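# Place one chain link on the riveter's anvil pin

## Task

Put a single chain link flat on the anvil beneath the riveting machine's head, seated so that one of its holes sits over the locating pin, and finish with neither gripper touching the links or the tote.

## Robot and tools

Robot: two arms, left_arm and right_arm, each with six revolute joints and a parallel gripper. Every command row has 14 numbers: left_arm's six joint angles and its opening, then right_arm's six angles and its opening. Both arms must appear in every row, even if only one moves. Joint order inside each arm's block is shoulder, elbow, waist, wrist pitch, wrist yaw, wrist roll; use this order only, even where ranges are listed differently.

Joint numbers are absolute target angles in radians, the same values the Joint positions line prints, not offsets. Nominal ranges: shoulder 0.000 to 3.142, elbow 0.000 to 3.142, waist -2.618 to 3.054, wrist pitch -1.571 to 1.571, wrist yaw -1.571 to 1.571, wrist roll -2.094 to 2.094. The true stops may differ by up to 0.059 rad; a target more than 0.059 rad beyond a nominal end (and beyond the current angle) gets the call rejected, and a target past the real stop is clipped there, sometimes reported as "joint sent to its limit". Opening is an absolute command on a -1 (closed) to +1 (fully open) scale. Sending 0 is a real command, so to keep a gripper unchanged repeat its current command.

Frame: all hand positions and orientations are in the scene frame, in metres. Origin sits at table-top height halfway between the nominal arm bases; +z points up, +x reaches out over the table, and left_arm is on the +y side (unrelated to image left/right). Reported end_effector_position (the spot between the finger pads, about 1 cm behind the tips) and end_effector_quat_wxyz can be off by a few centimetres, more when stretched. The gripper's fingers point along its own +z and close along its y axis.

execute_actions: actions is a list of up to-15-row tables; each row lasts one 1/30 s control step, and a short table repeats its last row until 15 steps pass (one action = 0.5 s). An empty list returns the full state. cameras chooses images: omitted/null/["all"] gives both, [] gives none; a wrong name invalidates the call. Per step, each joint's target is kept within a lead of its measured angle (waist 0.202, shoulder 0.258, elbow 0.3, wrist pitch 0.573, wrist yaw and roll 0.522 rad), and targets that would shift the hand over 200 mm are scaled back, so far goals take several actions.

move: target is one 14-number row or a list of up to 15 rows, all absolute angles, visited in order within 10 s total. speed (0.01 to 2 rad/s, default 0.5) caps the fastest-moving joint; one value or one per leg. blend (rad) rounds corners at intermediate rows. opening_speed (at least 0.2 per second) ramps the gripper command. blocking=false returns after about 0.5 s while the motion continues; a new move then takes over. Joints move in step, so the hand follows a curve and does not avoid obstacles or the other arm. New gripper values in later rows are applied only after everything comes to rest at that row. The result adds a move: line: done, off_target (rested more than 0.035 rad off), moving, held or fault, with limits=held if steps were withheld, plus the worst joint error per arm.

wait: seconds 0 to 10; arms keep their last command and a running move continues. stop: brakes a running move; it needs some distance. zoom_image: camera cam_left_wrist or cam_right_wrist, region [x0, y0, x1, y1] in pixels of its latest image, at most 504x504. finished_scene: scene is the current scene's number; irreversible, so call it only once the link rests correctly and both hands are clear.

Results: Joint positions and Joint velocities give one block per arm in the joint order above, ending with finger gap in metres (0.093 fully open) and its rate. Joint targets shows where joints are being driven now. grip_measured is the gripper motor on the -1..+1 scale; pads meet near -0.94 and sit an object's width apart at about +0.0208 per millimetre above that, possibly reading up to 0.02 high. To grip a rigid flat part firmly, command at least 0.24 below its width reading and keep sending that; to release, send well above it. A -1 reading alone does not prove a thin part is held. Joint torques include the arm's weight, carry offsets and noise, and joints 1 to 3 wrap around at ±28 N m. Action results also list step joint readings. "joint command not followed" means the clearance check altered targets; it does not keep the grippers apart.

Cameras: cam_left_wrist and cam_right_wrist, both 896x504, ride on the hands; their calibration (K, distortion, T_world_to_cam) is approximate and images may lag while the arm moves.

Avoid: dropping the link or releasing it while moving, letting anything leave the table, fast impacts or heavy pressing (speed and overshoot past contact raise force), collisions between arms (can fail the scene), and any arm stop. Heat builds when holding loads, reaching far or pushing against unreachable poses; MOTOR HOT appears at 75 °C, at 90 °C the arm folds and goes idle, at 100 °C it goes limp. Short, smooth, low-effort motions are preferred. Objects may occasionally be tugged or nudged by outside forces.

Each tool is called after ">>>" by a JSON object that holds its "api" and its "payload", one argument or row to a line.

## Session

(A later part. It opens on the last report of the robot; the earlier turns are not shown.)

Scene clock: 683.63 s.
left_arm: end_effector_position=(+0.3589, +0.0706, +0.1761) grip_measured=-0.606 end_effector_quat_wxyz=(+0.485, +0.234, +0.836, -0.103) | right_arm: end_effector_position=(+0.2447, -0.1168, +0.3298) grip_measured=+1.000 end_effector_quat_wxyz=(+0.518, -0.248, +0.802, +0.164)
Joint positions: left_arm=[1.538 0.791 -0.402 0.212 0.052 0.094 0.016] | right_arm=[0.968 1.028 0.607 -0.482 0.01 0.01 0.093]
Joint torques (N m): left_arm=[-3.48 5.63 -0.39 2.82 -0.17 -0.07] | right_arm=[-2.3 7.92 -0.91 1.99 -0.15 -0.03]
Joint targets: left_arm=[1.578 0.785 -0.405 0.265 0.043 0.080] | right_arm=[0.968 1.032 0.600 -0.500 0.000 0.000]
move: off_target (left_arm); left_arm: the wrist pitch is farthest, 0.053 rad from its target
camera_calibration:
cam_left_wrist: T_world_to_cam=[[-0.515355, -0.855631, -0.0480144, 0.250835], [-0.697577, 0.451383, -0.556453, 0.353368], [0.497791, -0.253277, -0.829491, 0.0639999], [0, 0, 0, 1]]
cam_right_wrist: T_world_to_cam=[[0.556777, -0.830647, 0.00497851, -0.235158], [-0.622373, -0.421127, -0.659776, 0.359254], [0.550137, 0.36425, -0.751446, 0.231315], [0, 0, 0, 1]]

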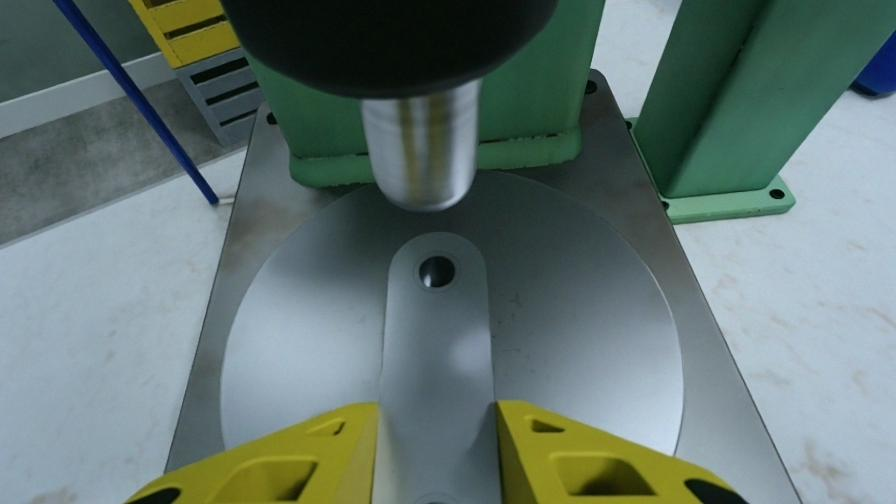

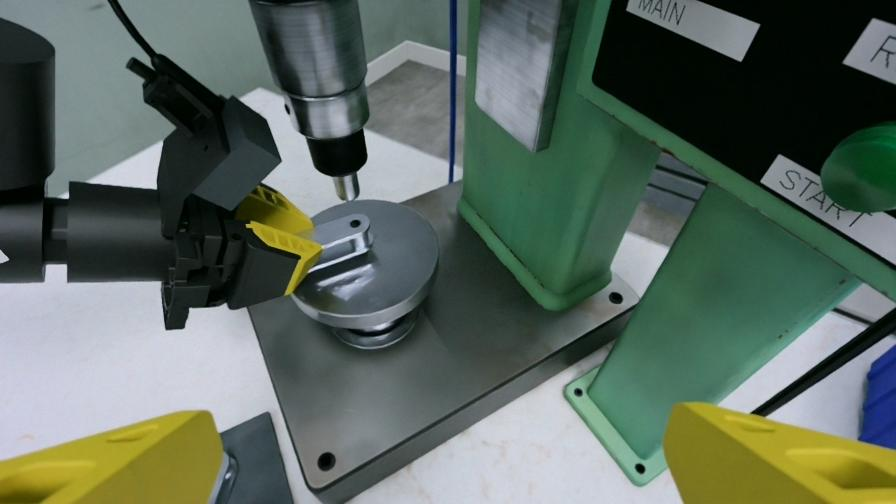

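>>> {"api": "execute_actions", "payload": {
  "actions": [
    [[1.572, 0.785, -0.400, 0.265, 0.043, 0.080, -0.75, 0.968, 1.032, 0.6, -0.5, 0.0, 0.0, 1.0]],
    [[1.572, 0.785, -0.396, 0.265, 0.043, 0.080, -0.75, 0.968, 1.032, 0.6, -0.5, 0.0, 0.0, 1.0]],
    [[1.572, 0.785, -0.393, 0.265, 0.043, 0.080, -0.75, 0.968, 1.032, 0.6, -0.5, 0.0, 0.0, 1.0]],
    [[1.572, 0.785, -0.390, 0.265, 0.043, 0.080, -0.75, 0.968, 1.032, 0.6, -0.5, 0.0, 0.0, 1.0]]
  ],
  "cameras": ["cam_left_wrist"]
}}

Scene clock: 703.73 s.
left_arm: end_effector_position=(+0.3596, +0.0720, +0.1761) grip_measured=-0.606 end_effector_quat_wxyz=(+0.485, +0.233, +0.837, -0.102) | right_arm: end_effector_position=(+0.2447, -0.1168, +0.3298) grip_measured=+1.000 end_effector_quat_wxyz=(+0.518, -0.248, +0.802, +0.164)
Joint positions: left_arm=[1.538 0.791 -0.398 0.212 0.052 0.094 0.016] | right_arm=[0.968 1.028 0.607 -0.482 0.01 0.01 0.093]
Joint torques (N m): left_arm=[-4.03 5.64 0.51 2.82 -0.18 -0.07] | right_arm=[-2.29 7.9 -0.92 1.98 -0.14 -0.03]
Joint targets: left_arm=[1.572 0.785 -0.390 0.265 0.043 0.080] | right_arm=[0.968 1.032 0.600 -0.500 0.000 0.000]
Step readings (joint positions of left_arm | right_arm):
0: [1.538 0.791 -0.402 0.212 0.052 0.094] | [0.968 1.028 0.607 -0.482 0.010 0.010]
1: [1.538 0.791 -0.402 0.212 0.052 0.094] | [0.968 1.028 0.607 -0.482 0.010 0.010]
2: [1.538 0.791 -0.402 0.212 0.052 0.094] | [0.968 1.028 0.607 -0.482 0.010 0.010]
4: [1.538 0.791 -0.402 0.212 0.052 0.094] | [0.968 1.028 0.607 -0.482 0.010 0.010]
8: [1.538 0.791 -0.402 0.212 0.052 0.094] | [0.968 1.028 0.607 -0.482 0.010 0.010]
15: [1.538 0.791 -0.402 0.212 0.052 0.094] | [0.968 1.028 0.607 -0.482 0.010 0.010]
16: [1.538 0.791 -0.402 0.212 0.052 0.094] | [0.968 1.028 0.607 -0.482 0.010 0.010]
17: [1.538 0.791 -0.402 0.212 0.052 0.094] | [0.968 1.028 0.607 -0.482 0.010 0.010]
19: [1.538 0.791 -0.402 0.212 0.052 0.094] | [0.968 1.028 0.607 -0.482 0.010 0.010]
23: [1.538 0.791 -0.402 0.212 0.052 0.094] | [0.968 1.028 0.607 -0.482 0.010 0.010]
30: [1.538 0.791 -0.402 0.212 0.052 0.094] | [0.968 1.028 0.607 -0.482 0.010 0.010]
31: [1.538 0.791 -0.402 0.212 0.052 0.094] | [0.968 1.028 0.607 -0.482 0.010 0.010]
32: [1.538 0.791 -0.402 0.212 0.052 0.094] | [0.968 1.028 0.607 -0.482 0.010 0.010]
34: [1.538 0.791 -0.402 0.212 0.052 0.094] | [0.968 1.028 0.607 -0.482 0.010 0.010]
38: [1.538 0.791 -0.402 0.212 0.052 0.094] | [0.968 1.028 0.607 -0.482 0.010 0.010]
45: [1.538 0.791 -0.402 0.212 0.052 0.094] | [0.968 1.028 0.607 -0.482 0.010 0.010]
46: [1.538 0.791 -0.401 0.212 0.052 0.094] | [0.968 1.028 0.607 -0.482 0.010 0.010]
47: [1.538 0.791 -0.399 0.212 0.052 0.094] | [0.968 1.028 0.607 -0.482 0.010 0.010]
49: [1.538 0.791 -0.398 0.212 0.052 0.094] | [0.968 1.028 0.607 -0.482 0.010 0.010]
53: [1.538 0.791 -0.398 0.212 0.052 0.094] | [0.968 1.028 0.607 -0.482 0.010 0.010]
60: [1.538 0.791 -0.398 0.212 0.052 0.094] | [0.968 1.028 0.607 -0.482 0.010 0.010]
camera_calibration:
cam_left_wrist: T_world_to_cam=[[-0.512414, -0.857395, -0.0480144, 0.251407], [-0.699122, 0.448986, -0.556453, 0.353929], [0.498658, -0.251566, -0.829491, 0.0635907], [0, 0, 0, 1]]
Images, in order: cam_left_wrist.

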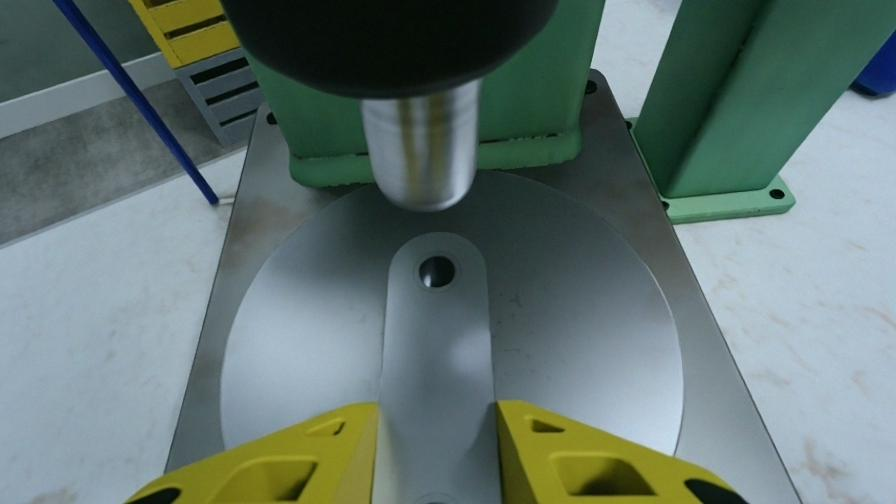

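>>> {"api": "zoom_image", "payload": {
  "camera": "cam_left_wrist",
  "region": [340, 130, 540, 310]
}}

Scaled by 2.520 from the camera's 896x504 image, which has a finer 1280x720 frame.

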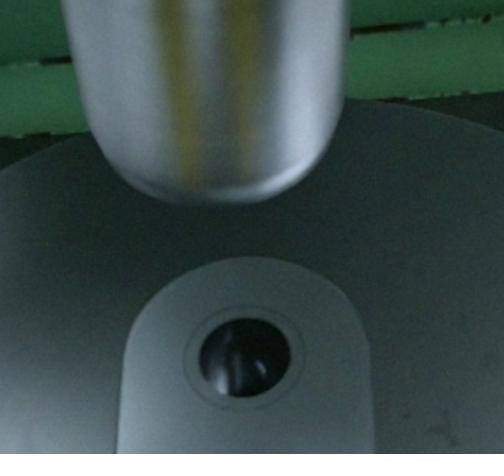

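>>> {"api": "execute_actions", "payload": {
  "actions": []
}}

>>> {"api": "zoom_image", "payload": {
  "camera": "cam_right_wrist",
  "region": [280, 140, 440, 300]
}}

>>> {"api": "zoom_image", "payload": {
  "camera": "cam_left_wrist",
  "region": [340, 130, 540, 310]
}}

Scene clock: 711.77 s.
left_arm: end_effector_position=(+0.3596, +0.0720, +0.1761) grip_measured=-0.606 end_effector_quat_wxyz=(+0.485, +0.233, +0.837, -0.102) | right_arm: end_effector_position=(+0.2447, -0.1168, +0.3298) grip_measured=+1.000 end_effector_quat_wxyz=(+0.518, -0.248, +0.802, +0.164)
Joint names: [shoulder, elbow, waist, wrist pitch, wrist yaw, wrist roll]
Joint positions: left_arm=[1.538 0.791 -0.398 0.212 0.052 0.094 0.016] | right_arm=[0.968 1.028 0.607 -0.482 0.01 0.01 0.093]
Joint velocities: within noise
Joint torques (N m): left_arm=[-4.04 5.63 0.53 2.82 -0.18 -0.07] | right_arm=[-2.3 7.92 -0.95 1.99 -0.15 -0.03]
Heat: left arm: 53 °C; right arm: 47 °C.
Joint targets: left_arm=[1.572 0.785 -0.390 0.265 0.043 0.080] | right_arm=[0.968 1.032 0.600 -0.500 0.000 0.000]
Tool commands: left_gripper/opening=-0.75 right_gripper/opening=+1.0
camera_calibration:
cam_left_wrist: T_world_to_cam=[[-0.512414, -0.857395, -0.0480144, 0.251407], [-0.699122, 0.448986, -0.556453, 0.353929], [0.498658, -0.251566, -0.829491, 0.0635907], [0, 0, 0, 1]] pos_world=[0.344554, 0.0726436, 0.261764]
cam_right_wrist: T_world_to_cam=[[0.556777, -0.830647, 0.00497851, -0.235158], [-0.622373, -0.421127, -0.659776, 0.359254], [0.550137, 0.36425, -0.751446, 0.231315], [0, 0, 0, 1]] pos_world=[0.227265, -0.128298, 0.412019]

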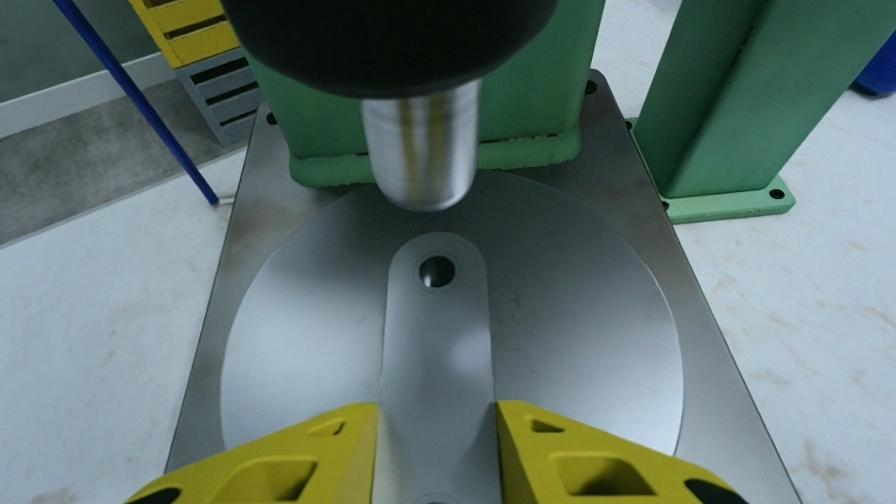

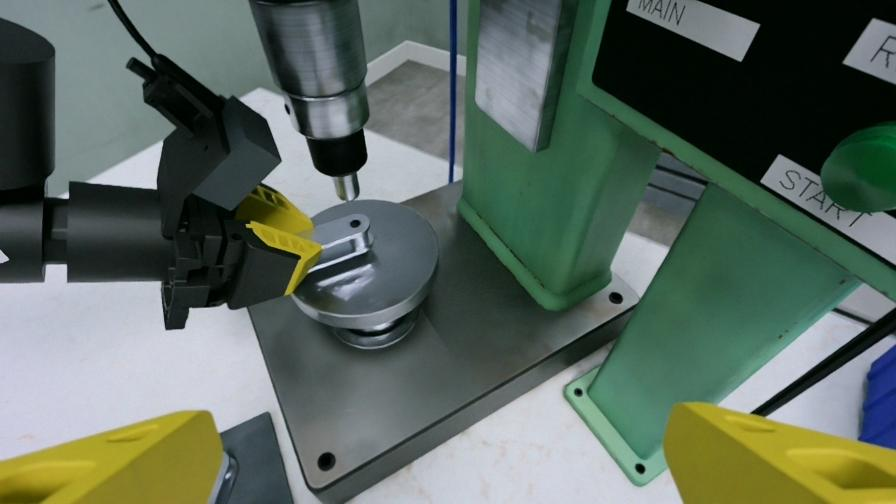

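Scaled by 3.150 from the camera's 896x504 image, which has a finer 1280x720 frame.

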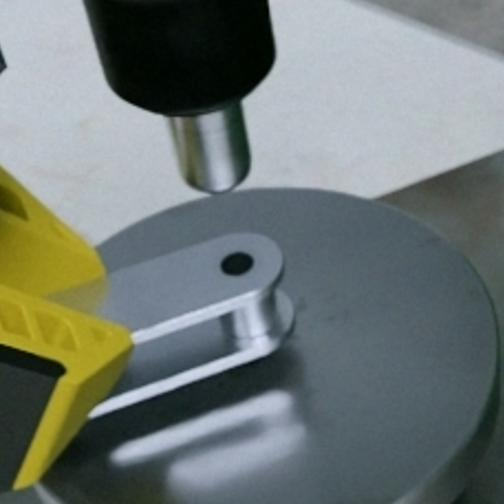

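Scaled by 2.520 from the camera's 896x504 image, which has a finer 1280x720 frame.

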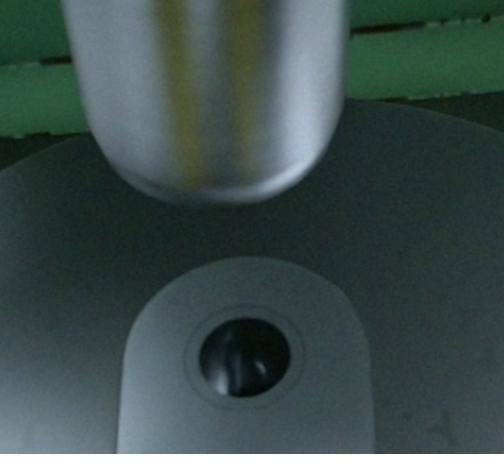

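>>> {"api": "execute_actions", "payload": {
  "actions": [
    [[1.551, 0.785, -0.388, 0.265, 0.043, 0.080, -0.75, 0.968, 1.032, 0.6, -0.5, 0.0, 0.0, 1.0]],
    [[1.551, 0.785, -0.385, 0.265, 0.043, 0.080, -0.75, 0.968, 1.032, 0.6, -0.5, 0.0, 0.0, 1.0]],
    [[1.551, 0.785, -0.382, 0.265, 0.043, 0.080, -0.75, 0.968, 1.032, 0.6, -0.5, 0.0, 0.0, 1.0]],
    [[1.565, 0.785, -0.382, 0.265, 0.043, 0.080, -0.75, 0.968, 1.032, 0.6, -0.5, 0.0, 0.0, 1.0]]
  ],
  "cameras": ["cam_left_wrist"]
}}

>>> {"api": "zoom_image", "payload": {
  "camera": "cam_left_wrist",
  "region": [340, 130, 540, 310]
}}

Scene clock: 730.37 s.
left_arm: end_effector_position=(+0.3598, +0.0725, +0.1762) grip_measured=-0.606 end_effector_quat_wxyz=(+0.485, +0.233, +0.837, -0.105) | right_arm: end_effector_position=(+0.2447, -0.1168, +0.3298) grip_measured=+1.000 end_effector_quat_wxyz=(+0.518, -0.248, +0.802, +0.164)
Joint positions: left_arm=[1.538 0.791 -0.394 0.213 0.06 0.094 0.016] | right_arm=[0.968 1.028 0.607 -0.482 0.01 0.01 0.093]
Joint torques (N m): left_arm=[-4.7 5.65 0.83 2.82 -0.26 -0.06] | right_arm=[-2.28 7.88 -0.95 1.99 -0.14 -0.03]
Joint targets: left_arm=[1.565 0.785 -0.382 0.265 0.043 0.080] | right_arm=[0.968 1.032 0.600 -0.500 0.000 0.000]
Step readings (joint positions of left_arm | right_arm):
0: [1.538 0.791 -0.398 0.212 0.052 0.094] | [0.968 1.028 0.607 -0.482 0.010 0.010]
1: [1.538 0.791 -0.398 0.212 0.052 0.094] | [0.968 1.028 0.607 -0.482 0.010 0.010]
2: [1.538 0.791 -0.398 0.212 0.052 0.094] | [0.968 1.028 0.607 -0.482 0.010 0.010]
4: [1.538 0.791 -0.398 0.212 0.052 0.094] | [0.968 1.028 0.607 -0.482 0.010 0.010]
8: [1.538 0.791 -0.398 0.212 0.052 0.094] | [0.968 1.028 0.607 -0.482 0.010 0.010]
15: [1.538 0.791 -0.398 0.212 0.052 0.094] | [0.968 1.028 0.607 -0.482 0.010 0.010]
16: [1.538 0.791 -0.397 0.212 0.052 0.094] | [0.968 1.028 0.607 -0.482 0.010 0.010]
17: [1.538 0.791 -0.397 0.212 0.054 0.094] | [0.968 1.028 0.607 -0.482 0.010 0.010]
19: [1.538 0.791 -0.396 0.212 0.055 0.094] | [0.968 1.028 0.607 -0.482 0.010 0.010]
23: [1.538 0.791 -0.396 0.212 0.056 0.094] | [0.968 1.028 0.607 -0.482 0.010 0.010]
30: [1.538 0.791 -0.396 0.212 0.056 0.094] | [0.968 1.028 0.607 -0.482 0.010 0.010]
31: [1.538 0.791 -0.395 0.212 0.057 0.094] | [0.968 1.028 0.607 -0.482 0.010 0.010]
32: [1.538 0.791 -0.395 0.212 0.058 0.094] | [0.968 1.028 0.607 -0.482 0.010 0.010]
34: [1.538 0.791 -0.394 0.212 0.059 0.094] | [0.968 1.028 0.607 -0.482 0.010 0.010]
38: [1.538 0.791 -0.394 0.212 0.060 0.094] | [0.968 1.028 0.607 -0.482 0.010 0.010]
45: [1.538 0.791 -0.394 0.213 0.060 0.094] | [0.968 1.028 0.607 -0.482 0.010 0.010]
46: [1.538 0.791 -0.394 0.213 0.060 0.094] | [0.968 1.028 0.607 -0.482 0.010 0.010]
47: [1.538 0.791 -0.394 0.213 0.060 0.094] | [0.968 1.028 0.607 -0.482 0.010 0.010]
49: [1.538 0.791 -0.394 0.213 0.060 0.094] | [0.968 1.028 0.607 -0.482 0.010 0.010]
53: [1.538 0.791 -0.394 0.213 0.060 0.094] | [0.968 1.028 0.607 -0.482 0.010 0.010]
60: [1.538 0.791 -0.394 0.213 0.060 0.094] | [0.968 1.028 0.607 -0.482 0.010 0.010]
camera_calibration:
cam_left_wrist: T_world_to_cam=[[-0.514787, -0.856188, -0.0440184, 0.251974], [-0.698635, 0.448709, -0.557287, 0.35394], [0.496894, -0.256131, -0.829152, 0.0645968], [0, 0, 0, 1]]
Images, in order: cam_left_wrist.

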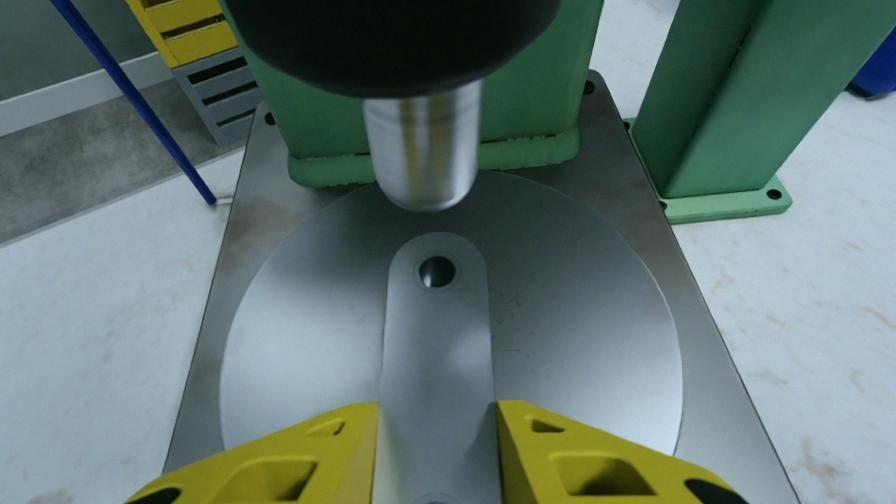

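Scaled by 2.520 from the camera's 896x504 image, which has a finer 1280x720 frame.

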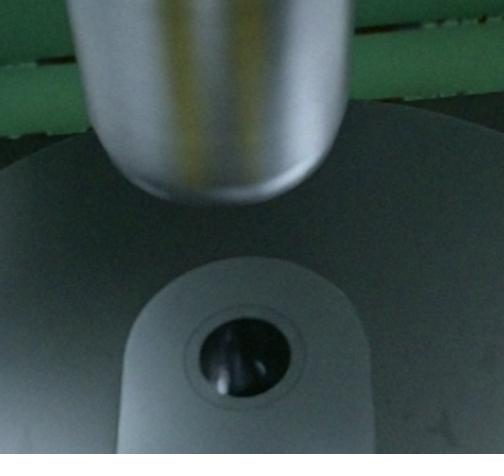

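>>> {"api": "execute_actions", "payload": {
  "actions": [
    [[1.551, 0.785, -0.400, 0.265, 0.043, 0.080, -0.75, 0.968, 1.032, 0.6, -0.5, 0.0, 0.0, 1.0]],
    [[1.551, 0.785, -0.408, 0.265, 0.043, 0.080, -0.75, 0.968, 1.032, 0.6, -0.5, 0.0, 0.0, 1.0]],
    [[1.551, 0.785, -0.412, 0.265, 0.043, 0.080, -0.75, 0.968, 1.032, 0.6, -0.5, 0.0, 0.0, 1.0]],
    [[1.555, 0.785, -0.415, 0.265, 0.043, 0.080, -0.75, 0.968, 1.032, 0.6, -0.5, 0.0, 0.0, 1.0]],
    [[1.560, 0.785, -0.418, 0.265, 0.043, 0.080, -0.75, 0.968, 1.032, 0.6, -0.5, 0.0, 0.0, 1.0]]
  ],
  "cameras": ["cam_left_wrist"]
}}

>>> {"api": "zoom_image", "payload": {
  "camera": "cam_left_wrist",
  "region": [340, 130, 540, 310]
}}

Scene clock: 740.30 s.
left_arm: end_effector_position=(+0.3584, +0.0694, +0.1762) grip_measured=-0.606 end_effector_quat_wxyz=(+0.485, +0.235, +0.836, -0.103) | right_arm: end_effector_position=(+0.2447, -0.1168, +0.3298) grip_measured=+1.000 end_effector_quat_wxyz=(+0.518, -0.248, +0.802, +0.164)
Joint positions: left_arm=[1.538 0.791 -0.405 0.213 0.05 0.094 0.016] | right_arm=[0.968 1.028 0.607 -0.482 0.01 0.01 0.093]
Joint torques (N m): left_arm=[-5.15 5.64 -1.13 2.82 -0.15 -0.06] | right_arm=[-2.3 7.88 -0.92 1.99 -0.14 -0.04]
Joint targets: left_arm=[1.560 0.785 -0.418 0.265 0.043 0.080] | right_arm=[0.968 1.032 0.600 -0.500 0.000 0.000]
Step readings (joint positions of left_arm | right_arm):
0: [1.538 0.791 -0.394 0.213 0.060 0.094] | [0.968 1.028 0.607 -0.482 0.010 0.010]
1: [1.538 0.791 -0.394 0.213 0.060 0.094] | [0.968 1.028 0.607 -0.482 0.010 0.010]
2: [1.538 0.791 -0.394 0.213 0.060 0.094] | [0.968 1.028 0.607 -0.482 0.010 0.010]
4: [1.538 0.791 -0.394 0.213 0.060 0.094] | [0.968 1.028 0.607 -0.482 0.010 0.010]
8: [1.538 0.791 -0.394 0.213 0.060 0.094] | [0.968 1.028 0.607 -0.482 0.010 0.010]
15: [1.538 0.791 -0.394 0.213 0.060 0.094] | [0.968 1.028 0.607 -0.482 0.010 0.010]
16: [1.538 0.791 -0.396 0.213 0.060 0.094] | [0.968 1.028 0.607 -0.482 0.010 0.010]
17: [1.538 0.791 -0.398 0.213 0.060 0.094] | [0.968 1.028 0.607 -0.482 0.010 0.010]
19: [1.538 0.791 -0.399 0.213 0.060 0.094] | [0.968 1.028 0.607 -0.482 0.010 0.010]
23: [1.538 0.791 -0.399 0.213 0.060 0.094] | [0.968 1.028 0.607 -0.482 0.010 0.010]
30: [1.538 0.791 -0.399 0.213 0.060 0.094] | [0.968 1.028 0.607 -0.482 0.010 0.010]
31: [1.538 0.791 -0.399 0.213 0.060 0.094] | [0.968 1.028 0.607 -0.482 0.010 0.010]
32: [1.538 0.791 -0.400 0.213 0.059 0.094] | [0.968 1.028 0.607 -0.482 0.010 0.010]
34: [1.538 0.791 -0.401 0.213 0.058 0.094] | [0.968 1.028 0.607 -0.482 0.010 0.010]
38: [1.538 0.791 -0.401 0.213 0.057 0.094] | [0.968 1.028 0.607 -0.482 0.010 0.010]
45: [1.538 0.791 -0.401 0.213 0.056 0.094] | [0.968 1.028 0.607 -0.482 0.010 0.010]
46: [1.538 0.791 -0.402 0.213 0.056 0.094] | [0.968 1.028 0.607 -0.482 0.010 0.010]
47: [1.538 0.791 -0.402 0.213 0.056 0.094] | [0.968 1.028 0.607 -0.482 0.010 0.010]
49: [1.538 0.791 -0.403 0.213 0.055 0.094] | [0.968 1.028 0.607 -0.482 0.010 0.010]
53: [1.538 0.791 -0.403 0.213 0.054 0.094] | [0.968 1.028 0.607 -0.482 0.010 0.010]
60: [1.538 0.791 -0.403 0.213 0.054 0.094] | [0.968 1.028 0.607 -0.482 0.010 0.010]
61: [1.538 0.791 -0.403 0.213 0.054 0.094] | [0.968 1.028 0.607 -0.482 0.010 0.010]
62: [1.538 0.791 -0.404 0.213 0.053 0.094] | [0.968 1.028 0.607 -0.482 0.010 0.010]
64: [1.538 0.791 -0.405 0.213 0.052 0.094] | [0.968 1.028 0.607 -0.482 0.010 0.010]
68: [1.538 0.791 -0.405 0.213 0.050 0.094] | [0.968 1.028 0.607 -0.482 0.010 0.010]
75: [1.538 0.791 -0.405 0.213 0.050 0.094] | [0.968 1.028 0.607 -0.482 0.010 0.010]
camera_calibration:
cam_left_wrist: T_world_to_cam=[[-0.516892, -0.854635, -0.0492153, 0.250251], [-0.696282, 0.453173, -0.55662, 0.353035], [0.49801, -0.253445, -0.829308, 0.0639075], [0, 0, 0, 1]]
Images, in order: cam_left_wrist.

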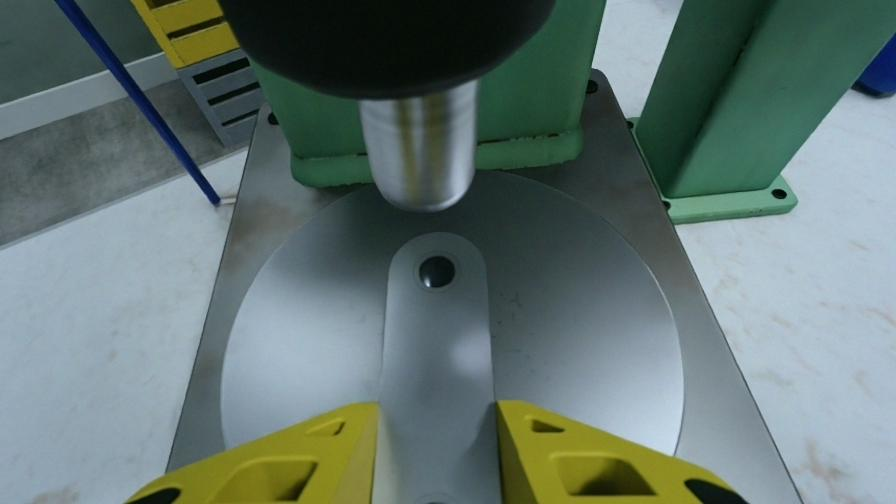

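Scaled by 2.520 from the camera's 896x504 image, which has a finer 1280x720 frame.

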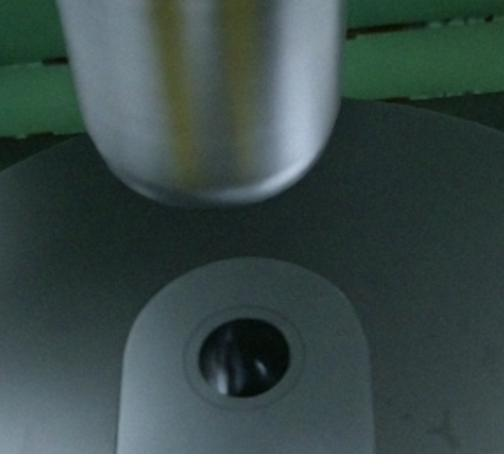

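>>> {"api": "execute_actions", "payload": {
  "actions": [
    [[1.550, 0.785, -0.410, 0.265, 0.043, 0.080, -0.75, 0.968, 1.032, 0.6, -0.5, 0.0, 0.0, 1.0]]
  ],
  "cameras": ["cam_right_wrist"]
}}

>>> {"api": "zoom_image", "payload": {
  "camera": "cam_right_wrist",
  "region": [270, 200, 390, 320]
}}

Scene clock: 779.20 s.
left_arm: end_effector_position=(+0.3584, +0.0694, +0.1762) grip_measured=-0.606 end_effector_quat_wxyz=(+0.485, +0.235, +0.836, -0.103) | right_arm: end_effector_position=(+0.2447, -0.1168, +0.3298) grip_measured=+1.000 end_effector_quat_wxyz=(+0.518, -0.248, +0.802, +0.164)
Joint positions: left_arm=[1.538 0.791 -0.405 0.213 0.05 0.094 0.016] | right_arm=[0.968 1.028 0.607 -0.482 0.01 0.01 0.093]
Joint torques (N m): left_arm=[-6.11 5.61 -0.49 2.81 -0.16 -0.07] | right_arm=[-2.28 7.88 -0.92 1.99 -0.14 -0.04]
Joint targets: left_arm=[1.550 0.785 -0.410 0.265 0.043 0.080] | right_arm=[0.968 1.032 0.600 -0.500 0.000 0.000]
Step readings (joint positions of left_arm | right_arm):
0: [1.538 0.791 -0.405 0.213 0.050 0.094] | [0.968 1.028 0.607 -0.482 0.010 0.010]
1: [1.538 0.791 -0.405 0.213 0.050 0.094] | [0.968 1.028 0.607 -0.482 0.010 0.010]
2: [1.538 0.791 -0.405 0.213 0.050 0.094] | [0.968 1.028 0.607 -0.482 0.010 0.010]
4: [1.538 0.791 -0.405 0.213 0.050 0.094] | [0.968 1.028 0.607 -0.482 0.010 0.010]
8: [1.538 0.791 -0.405 0.213 0.050 0.094] | [0.968 1.028 0.607 -0.482 0.010 0.010]
15: [1.538 0.791 -0.405 0.213 0.050 0.094] | [0.968 1.028 0.607 -0.482 0.010 0.010]
camera_calibration:
cam_right_wrist: T_world_to_cam=[[0.556777, -0.830647, 0.00497851, -0.235158], [-0.622373, -0.421127, -0.659776, 0.359254], [0.550137, 0.36425, -0.751446, 0.231315], [0, 0, 0, 1]]
Images, in order: cam_right_wrist.

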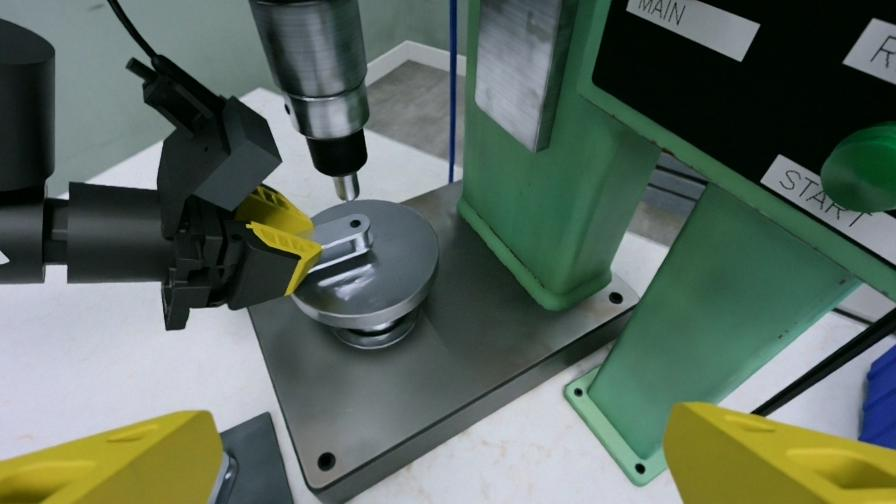

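Scaled by 4.200 from the camera's 896x504 image, which has a finer 1280x720 frame.

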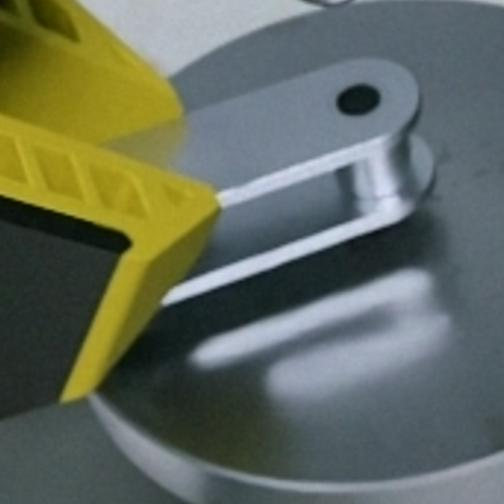

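>>> {"api": "zoom_image", "payload": {
  "camera": "cam_right_wrist",
  "region": [270, 250, 340, 320]
}}

Scaled by 7.200 from the camera's 896x504 image, which has a finer 1280x720 frame.

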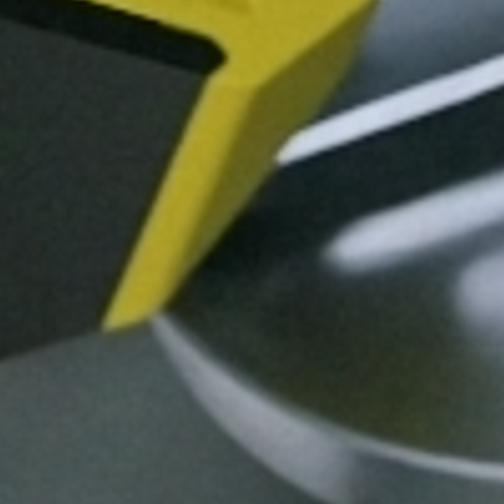

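>>> {"api": "execute_actions", "payload": {
  "actions": []
}}

Scene clock: 826.07 s.
left_arm: end_effector_position=(+0.3584, +0.0694, +0.1762) grip_measured=-0.606 end_effector_quat_wxyz=(+0.485, +0.235, +0.836, -0.103) | right_arm: end_effector_position=(+0.2447, -0.1168, +0.3298) grip_measured=+1.000 end_effector_quat_wxyz=(+0.518, -0.248, +0.802, +0.164)
Joint names: [shoulder, elbow, waist, wrist pitch, wrist yaw, wrist roll]
Joint positions: left_arm=[1.538 0.791 -0.405 0.213 0.05 0.094 0.016] | right_arm=[0.968 1.028 0.607 -0.482 0.01 0.01 0.093]
Joint velocities: within noise
Joint torques (N m): left_arm=[-6.08 5.64 -0.5 2.82 -0.16 -0.06] | right_arm=[-2.28 7.9 -0.88 1.98 -0.14 -0.03]
Heat: left arm: 54 °C; right arm: 47 °C.
Joint targets: left_arm=[1.550 0.785 -0.410 0.265 0.043 0.080] | right_arm=[0.968 1.032 0.600 -0.500 0.000 0.000]
Tool commands: left_gripper/opening=-0.75 right_gripper/opening=+1.0
camera_calibration:
cam_left_wrist: T_world_to_cam=[[-0.516892, -0.854635, -0.0492153, 0.250251], [-0.696282, 0.453173, -0.55662, 0.353035], [0.49801, -0.253445, -0.829308, 0.0639075], [0, 0, 0, 1]] pos_world=[0.343338, 0.0700847, 0.261821]
cam_right_wrist: T_world_to_cam=[[0.556777, -0.830647, 0.00497851, -0.235158], [-0.622373, -0.421127, -0.659776, 0.359254], [0.550137, 0.36425, -0.751446, 0.231315], [0, 0, 0, 1]] pos_world=[0.227265, -0.128298, 0.412019]

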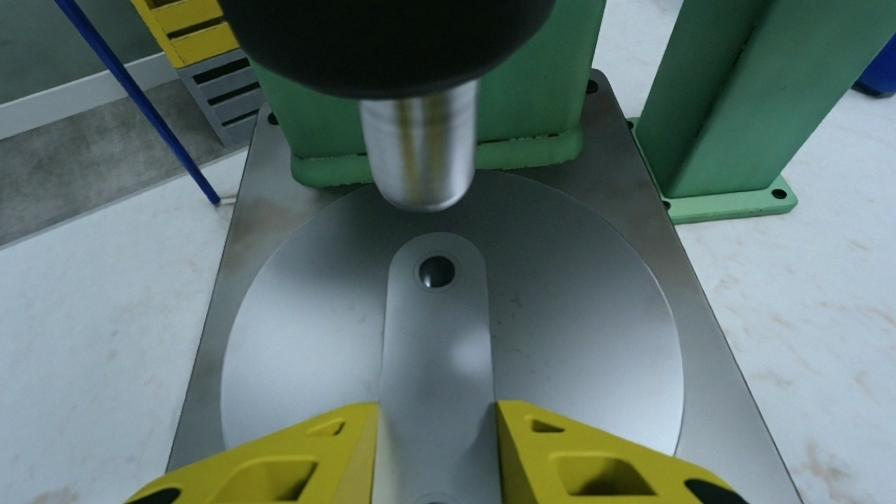

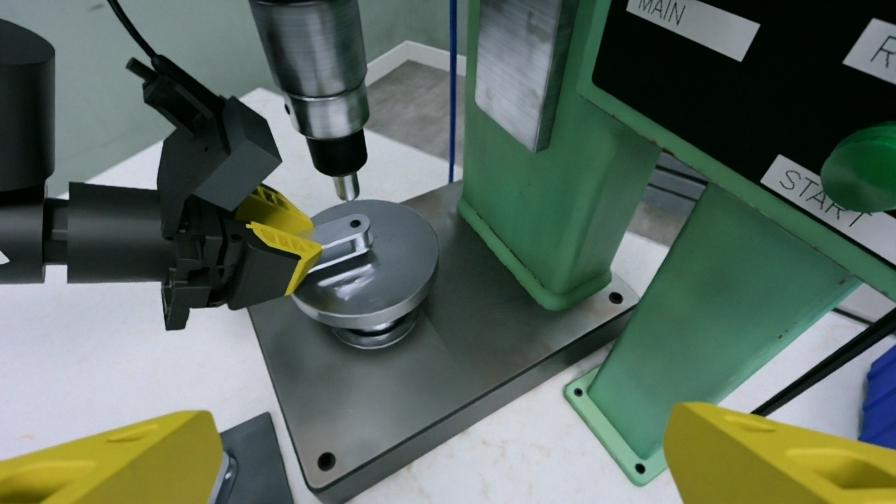

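>>> {"api": "zoom_image", "payload": {
  "camera": "cam_right_wrist",
  "region": [270, 180, 450, 320]
}}

>>> {"api": "zoom_image", "payload": {
  "camera": "cam_left_wrist",
  "region": [380, 230, 500, 320]
}}

Scaled by 2.800 from the camera's 896x504 image, which has a finer 1280x720 frame.

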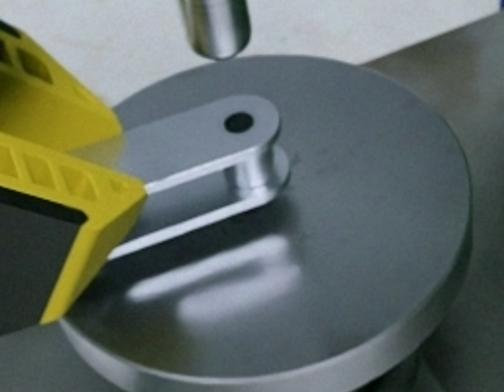

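Scaled by 4.200 from the camera's 896x504 image, which has a finer 1280x720 frame.

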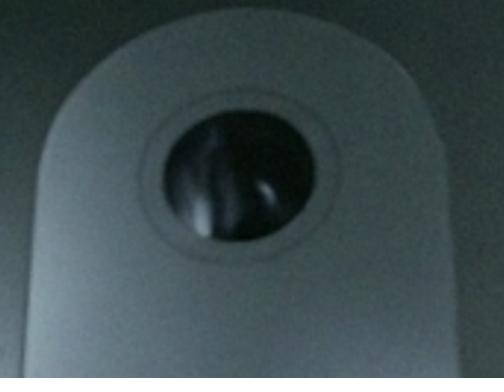

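>>> {"api": "move", "payload": {
  "target": [1.550, 0.785, -0.410, 0.265, 0.043, 0.080, -0.75, 0.42, 0.2, 0.72, 0.2, 0, 0, 1.0],
  "speed": 0.7,
  "cameras": ["cam_right_wrist"]
}}

Scene clock: 869.97 s.
left_arm: end_effector_position=(+0.3584, +0.0694, +0.1762) grip_measured=-0.606 end_effector_quat_wxyz=(+0.485, +0.235, +0.836, -0.103) | right_arm: end_effector_position=(+0.1792, -0.1275, +0.2505) grip_measured=+1.000 end_effector_quat_wxyz=(+0.658, -0.245, +0.667, +0.249)
Joint positions: left_arm=[1.538 0.791 -0.405 0.213 0.05 0.094 0.016] | right_arm=[0.426 0.213 0.713 0.203 0.01 0.01 0.093]
Joint torques (N m): left_arm=[-6.09 5.65 -0.51 2.82 -0.16 -0.06] | right_arm=[0.39 6.79 0.44 2.19 -0.14 -0.03]
Joint targets: left_arm=[1.550 0.785 -0.410 0.265 0.043 0.080] | right_arm=[0.420 0.200 0.720 0.200 0.000 0.000]
move: off_target (left_arm); left_arm: the wrist pitch is farthest, 0.052 rad from its target
camera_calibration:
cam_right_wrist: T_world_to_cam=[[0.642351, -0.766385, -0.00621175, -0.211561], [-0.329222, -0.268602, -0.905243, 0.29002], [0.692097, 0.583529, -0.424848, 0.132406], [0, 0, 0, 1]]
Images, in order: cam_right_wrist.

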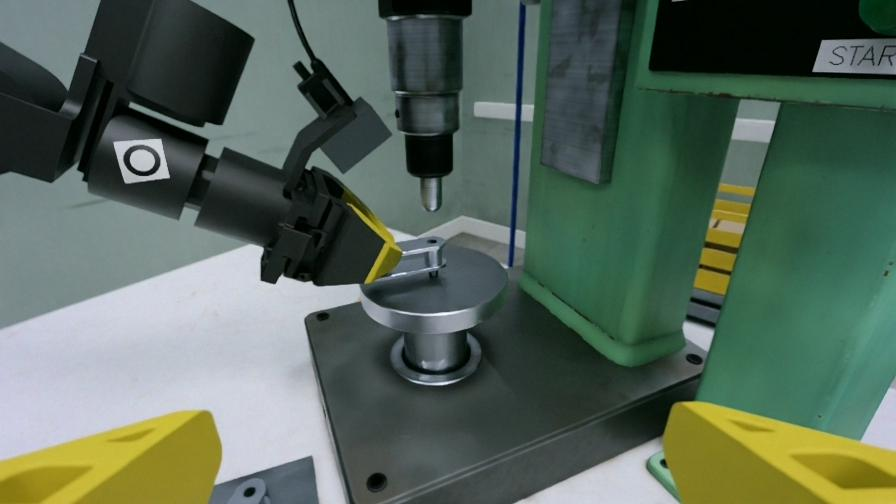

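>>> {"api": "zoom_image", "payload": {
  "camera": "cam_right_wrist",
  "region": [360, 215, 500, 315]
}}

Scaled by 3.600 from the camera's 896x504 image, which has a finer 1280x720 frame.

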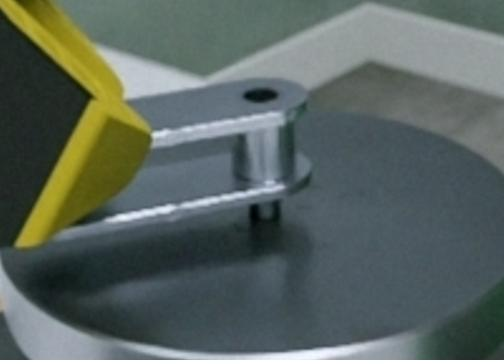

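>>> {"api": "move", "payload": {
  "target": [1.575, 0.785, -0.410, 0.265, 0.043, 0.080, -0.75, 0.42, 0.2, 0.72, 0.2, 0, 0, 1.0],
  "speed": 0.1,
  "cameras": ["cam_left_wrist", "cam_right_wrist"]
}}

>>> {"api": "zoom_image", "payload": {
  "camera": "cam_right_wrist",
  "region": [360, 215, 500, 315]
}}

Scene clock: 904.07 s.
left_arm: end_effector_position=(+0.3584, +0.0694, +0.1762) grip_measured=-0.606 end_effector_quat_wxyz=(+0.485, +0.235, +0.836, -0.103) | right_arm: end_effector_position=(+0.1792, -0.1275, +0.2507) grip_measured=+1.000 end_effector_quat_wxyz=(+0.658, -0.245, +0.667, +0.249)
Joint positions: left_arm=[1.538 0.791 -0.405 0.213 0.05 0.094 0.016] | right_arm=[0.426 0.213 0.713 0.204 0.01 0.01 0.093]
Joint torques (N m): left_arm=[-3.77 5.63 -0.51 2.82 -0.16 -0.07] | right_arm=[0.43 6.79 0.4 2.18 -0.15 -0.03]
Joint targets: left_arm=[1.575 0.785 -0.410 0.265 0.043 0.080] | right_arm=[0.420 0.200 0.720 0.200 0.000 0.000]
move: off_target (left_arm); left_arm: the wrist pitch is farthest, 0.052 rad from its target
camera_calibration:
cam_left_wrist: T_world_to_cam=[[-0.516892, -0.854635, -0.0492153, 0.250251], [-0.696282, 0.453173, -0.55662, 0.353035], [0.49801, -0.253445, -0.829308, 0.0639075], [0, 0, 0, 1]]
cam_right_wrist: T_world_to_cam=[[0.642355, -0.766382, -0.0062315, -0.211555], [-0.328704, -0.268145, -0.905567, 0.290235], [0.692339, 0.583744, -0.424157, 0.132293], [0, 0, 0, 1]]

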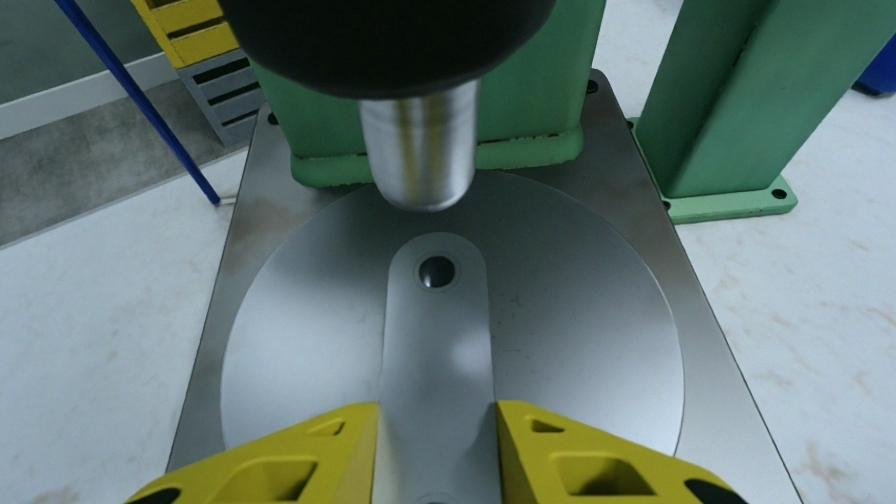

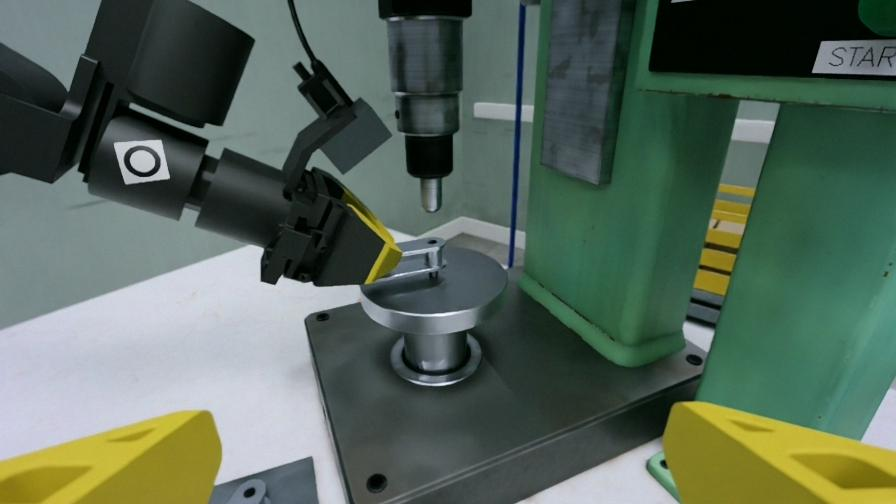

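Scaled by 3.600 from the camera's 896x504 image, which has a finer 1280x720 frame.

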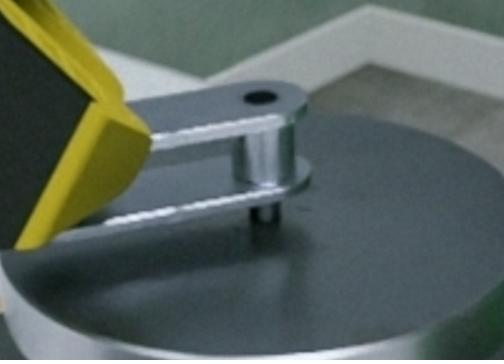

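>>> {"api": "move", "payload": {
  "target": [1.600, 0.785, -0.410, 0.265, 0.043, 0.080, -0.75, 0.42, 0.2, 0.72, 0.2, 0, 0, 1.0],
  "speed": 0.1,
  "cameras": ["cam_left_wrist", "cam_right_wrist"]
}}

>>> {"api": "zoom_image", "payload": {
  "camera": "cam_right_wrist",
  "region": [360, 215, 500, 315]
}}

Scene clock: 908.07 s.
left_arm: end_effector_position=(+0.3584, +0.0694, +0.1754) grip_measured=-0.606 end_effector_quat_wxyz=(+0.484, +0.235, +0.836, -0.103) | right_arm: end_effector_position=(+0.1792, -0.1275, +0.2508) grip_measured=+1.000 end_effector_quat_wxyz=(+0.658, -0.245, +0.667, +0.249)
Joint positions: left_arm=[1.54 0.791 -0.405 0.213 0.05 0.094 0.016] | right_arm=[0.426 0.213 0.713 0.204 0.01 0.01 0.093]
Joint torques (N m): left_arm=[-1.62 5.64 -0.5 2.81 -0.15 -0.06] | right_arm=[0.43 6.76 0.4 2.18 -0.13 -0.04]
Joint targets: left_arm=[1.600 0.785 -0.410 0.265 0.043 0.080] | right_arm=[0.420 0.200 0.720 0.200 0.000 0.000]
move: off_target (left_arm); left_arm: the shoulder is farthest, 0.060 rad from its target
camera_calibration:
cam_left_wrist: T_world_to_cam=[[-0.516977, -0.854596, -0.0489907, 0.250204], [-0.697248, 0.453611, -0.555052, 0.352657], [0.496568, -0.252791, -0.830372, 0.0638813], [0, 0, 0, 1]]
cam_right_wrist: T_world_to_cam=[[0.642357, -0.76638, -0.00624138, -0.211552], [-0.328445, -0.267916, -0.905729, 0.290342], [0.692461, 0.583851, -0.423812, 0.132237], [0, 0, 0, 1]]

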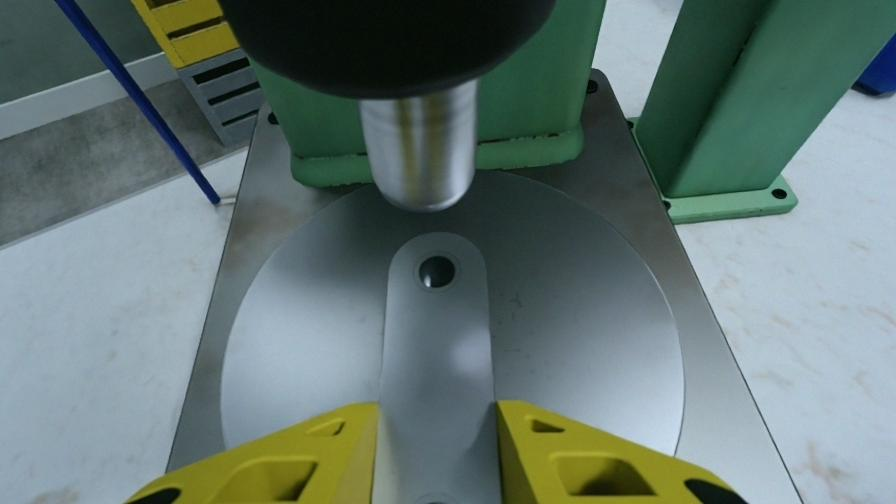

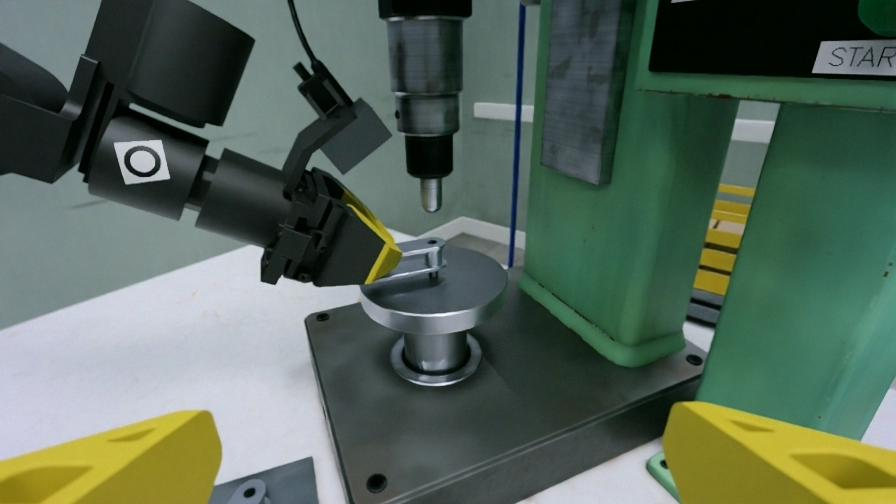

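Scaled by 3.600 from the camera's 896x504 image, which has a finer 1280x720 frame.

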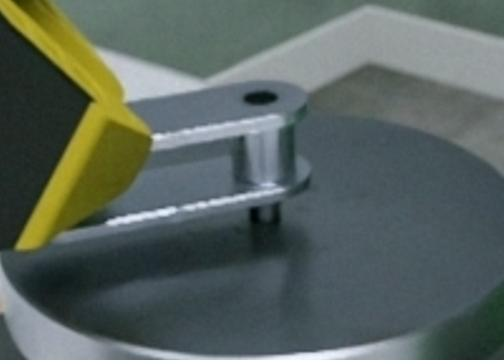

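>>> {"api": "zoom_image", "payload": {
  "camera": "cam_right_wrist",
  "region": [405, 230, 461, 290]
}}

>>> {"api": "zoom_image", "payload": {
  "camera": "cam_right_wrist",
  "region": [350, 250, 410, 310]
}}

Scaled by 8.400 from the camera's 896x504 image, which has a finer 1280x720 frame.

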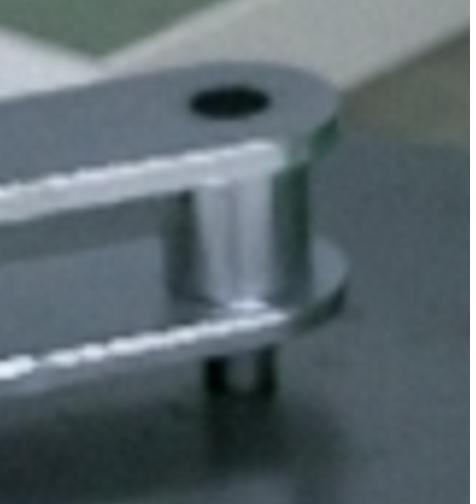

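Scaled by 8.400 from the camera's 896x504 image, which has a finer 1280x720 frame.

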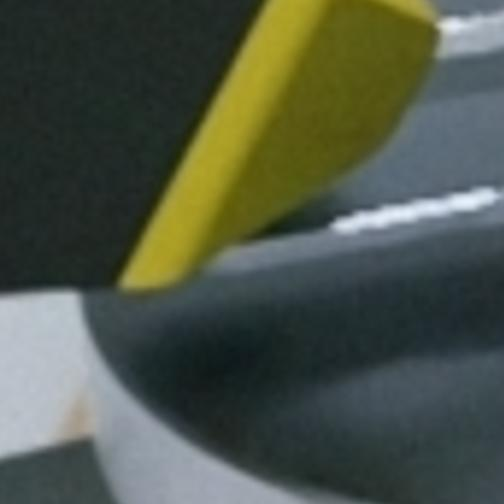

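>>> {"api": "zoom_image", "payload": {
  "camera": "cam_right_wrist",
  "region": [380, 225, 450, 290]
}}

>>> {"api": "zoom_image", "payload": {
  "camera": "cam_right_wrist",
  "region": [350, 240, 520, 340]
}}

Scaled by 7.200 from the camera's 896x504 image, which has a finer 1280x720 frame.

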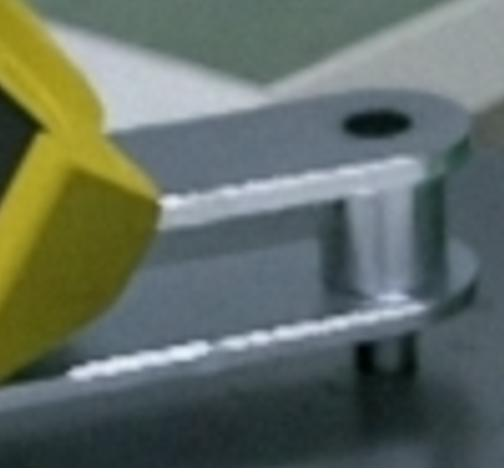

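Scaled by 2.965 from the camera's 896x504 image, which has a finer 1280x720 frame.

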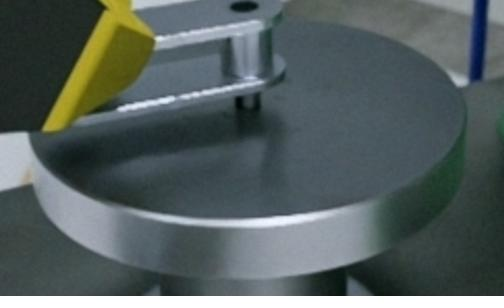

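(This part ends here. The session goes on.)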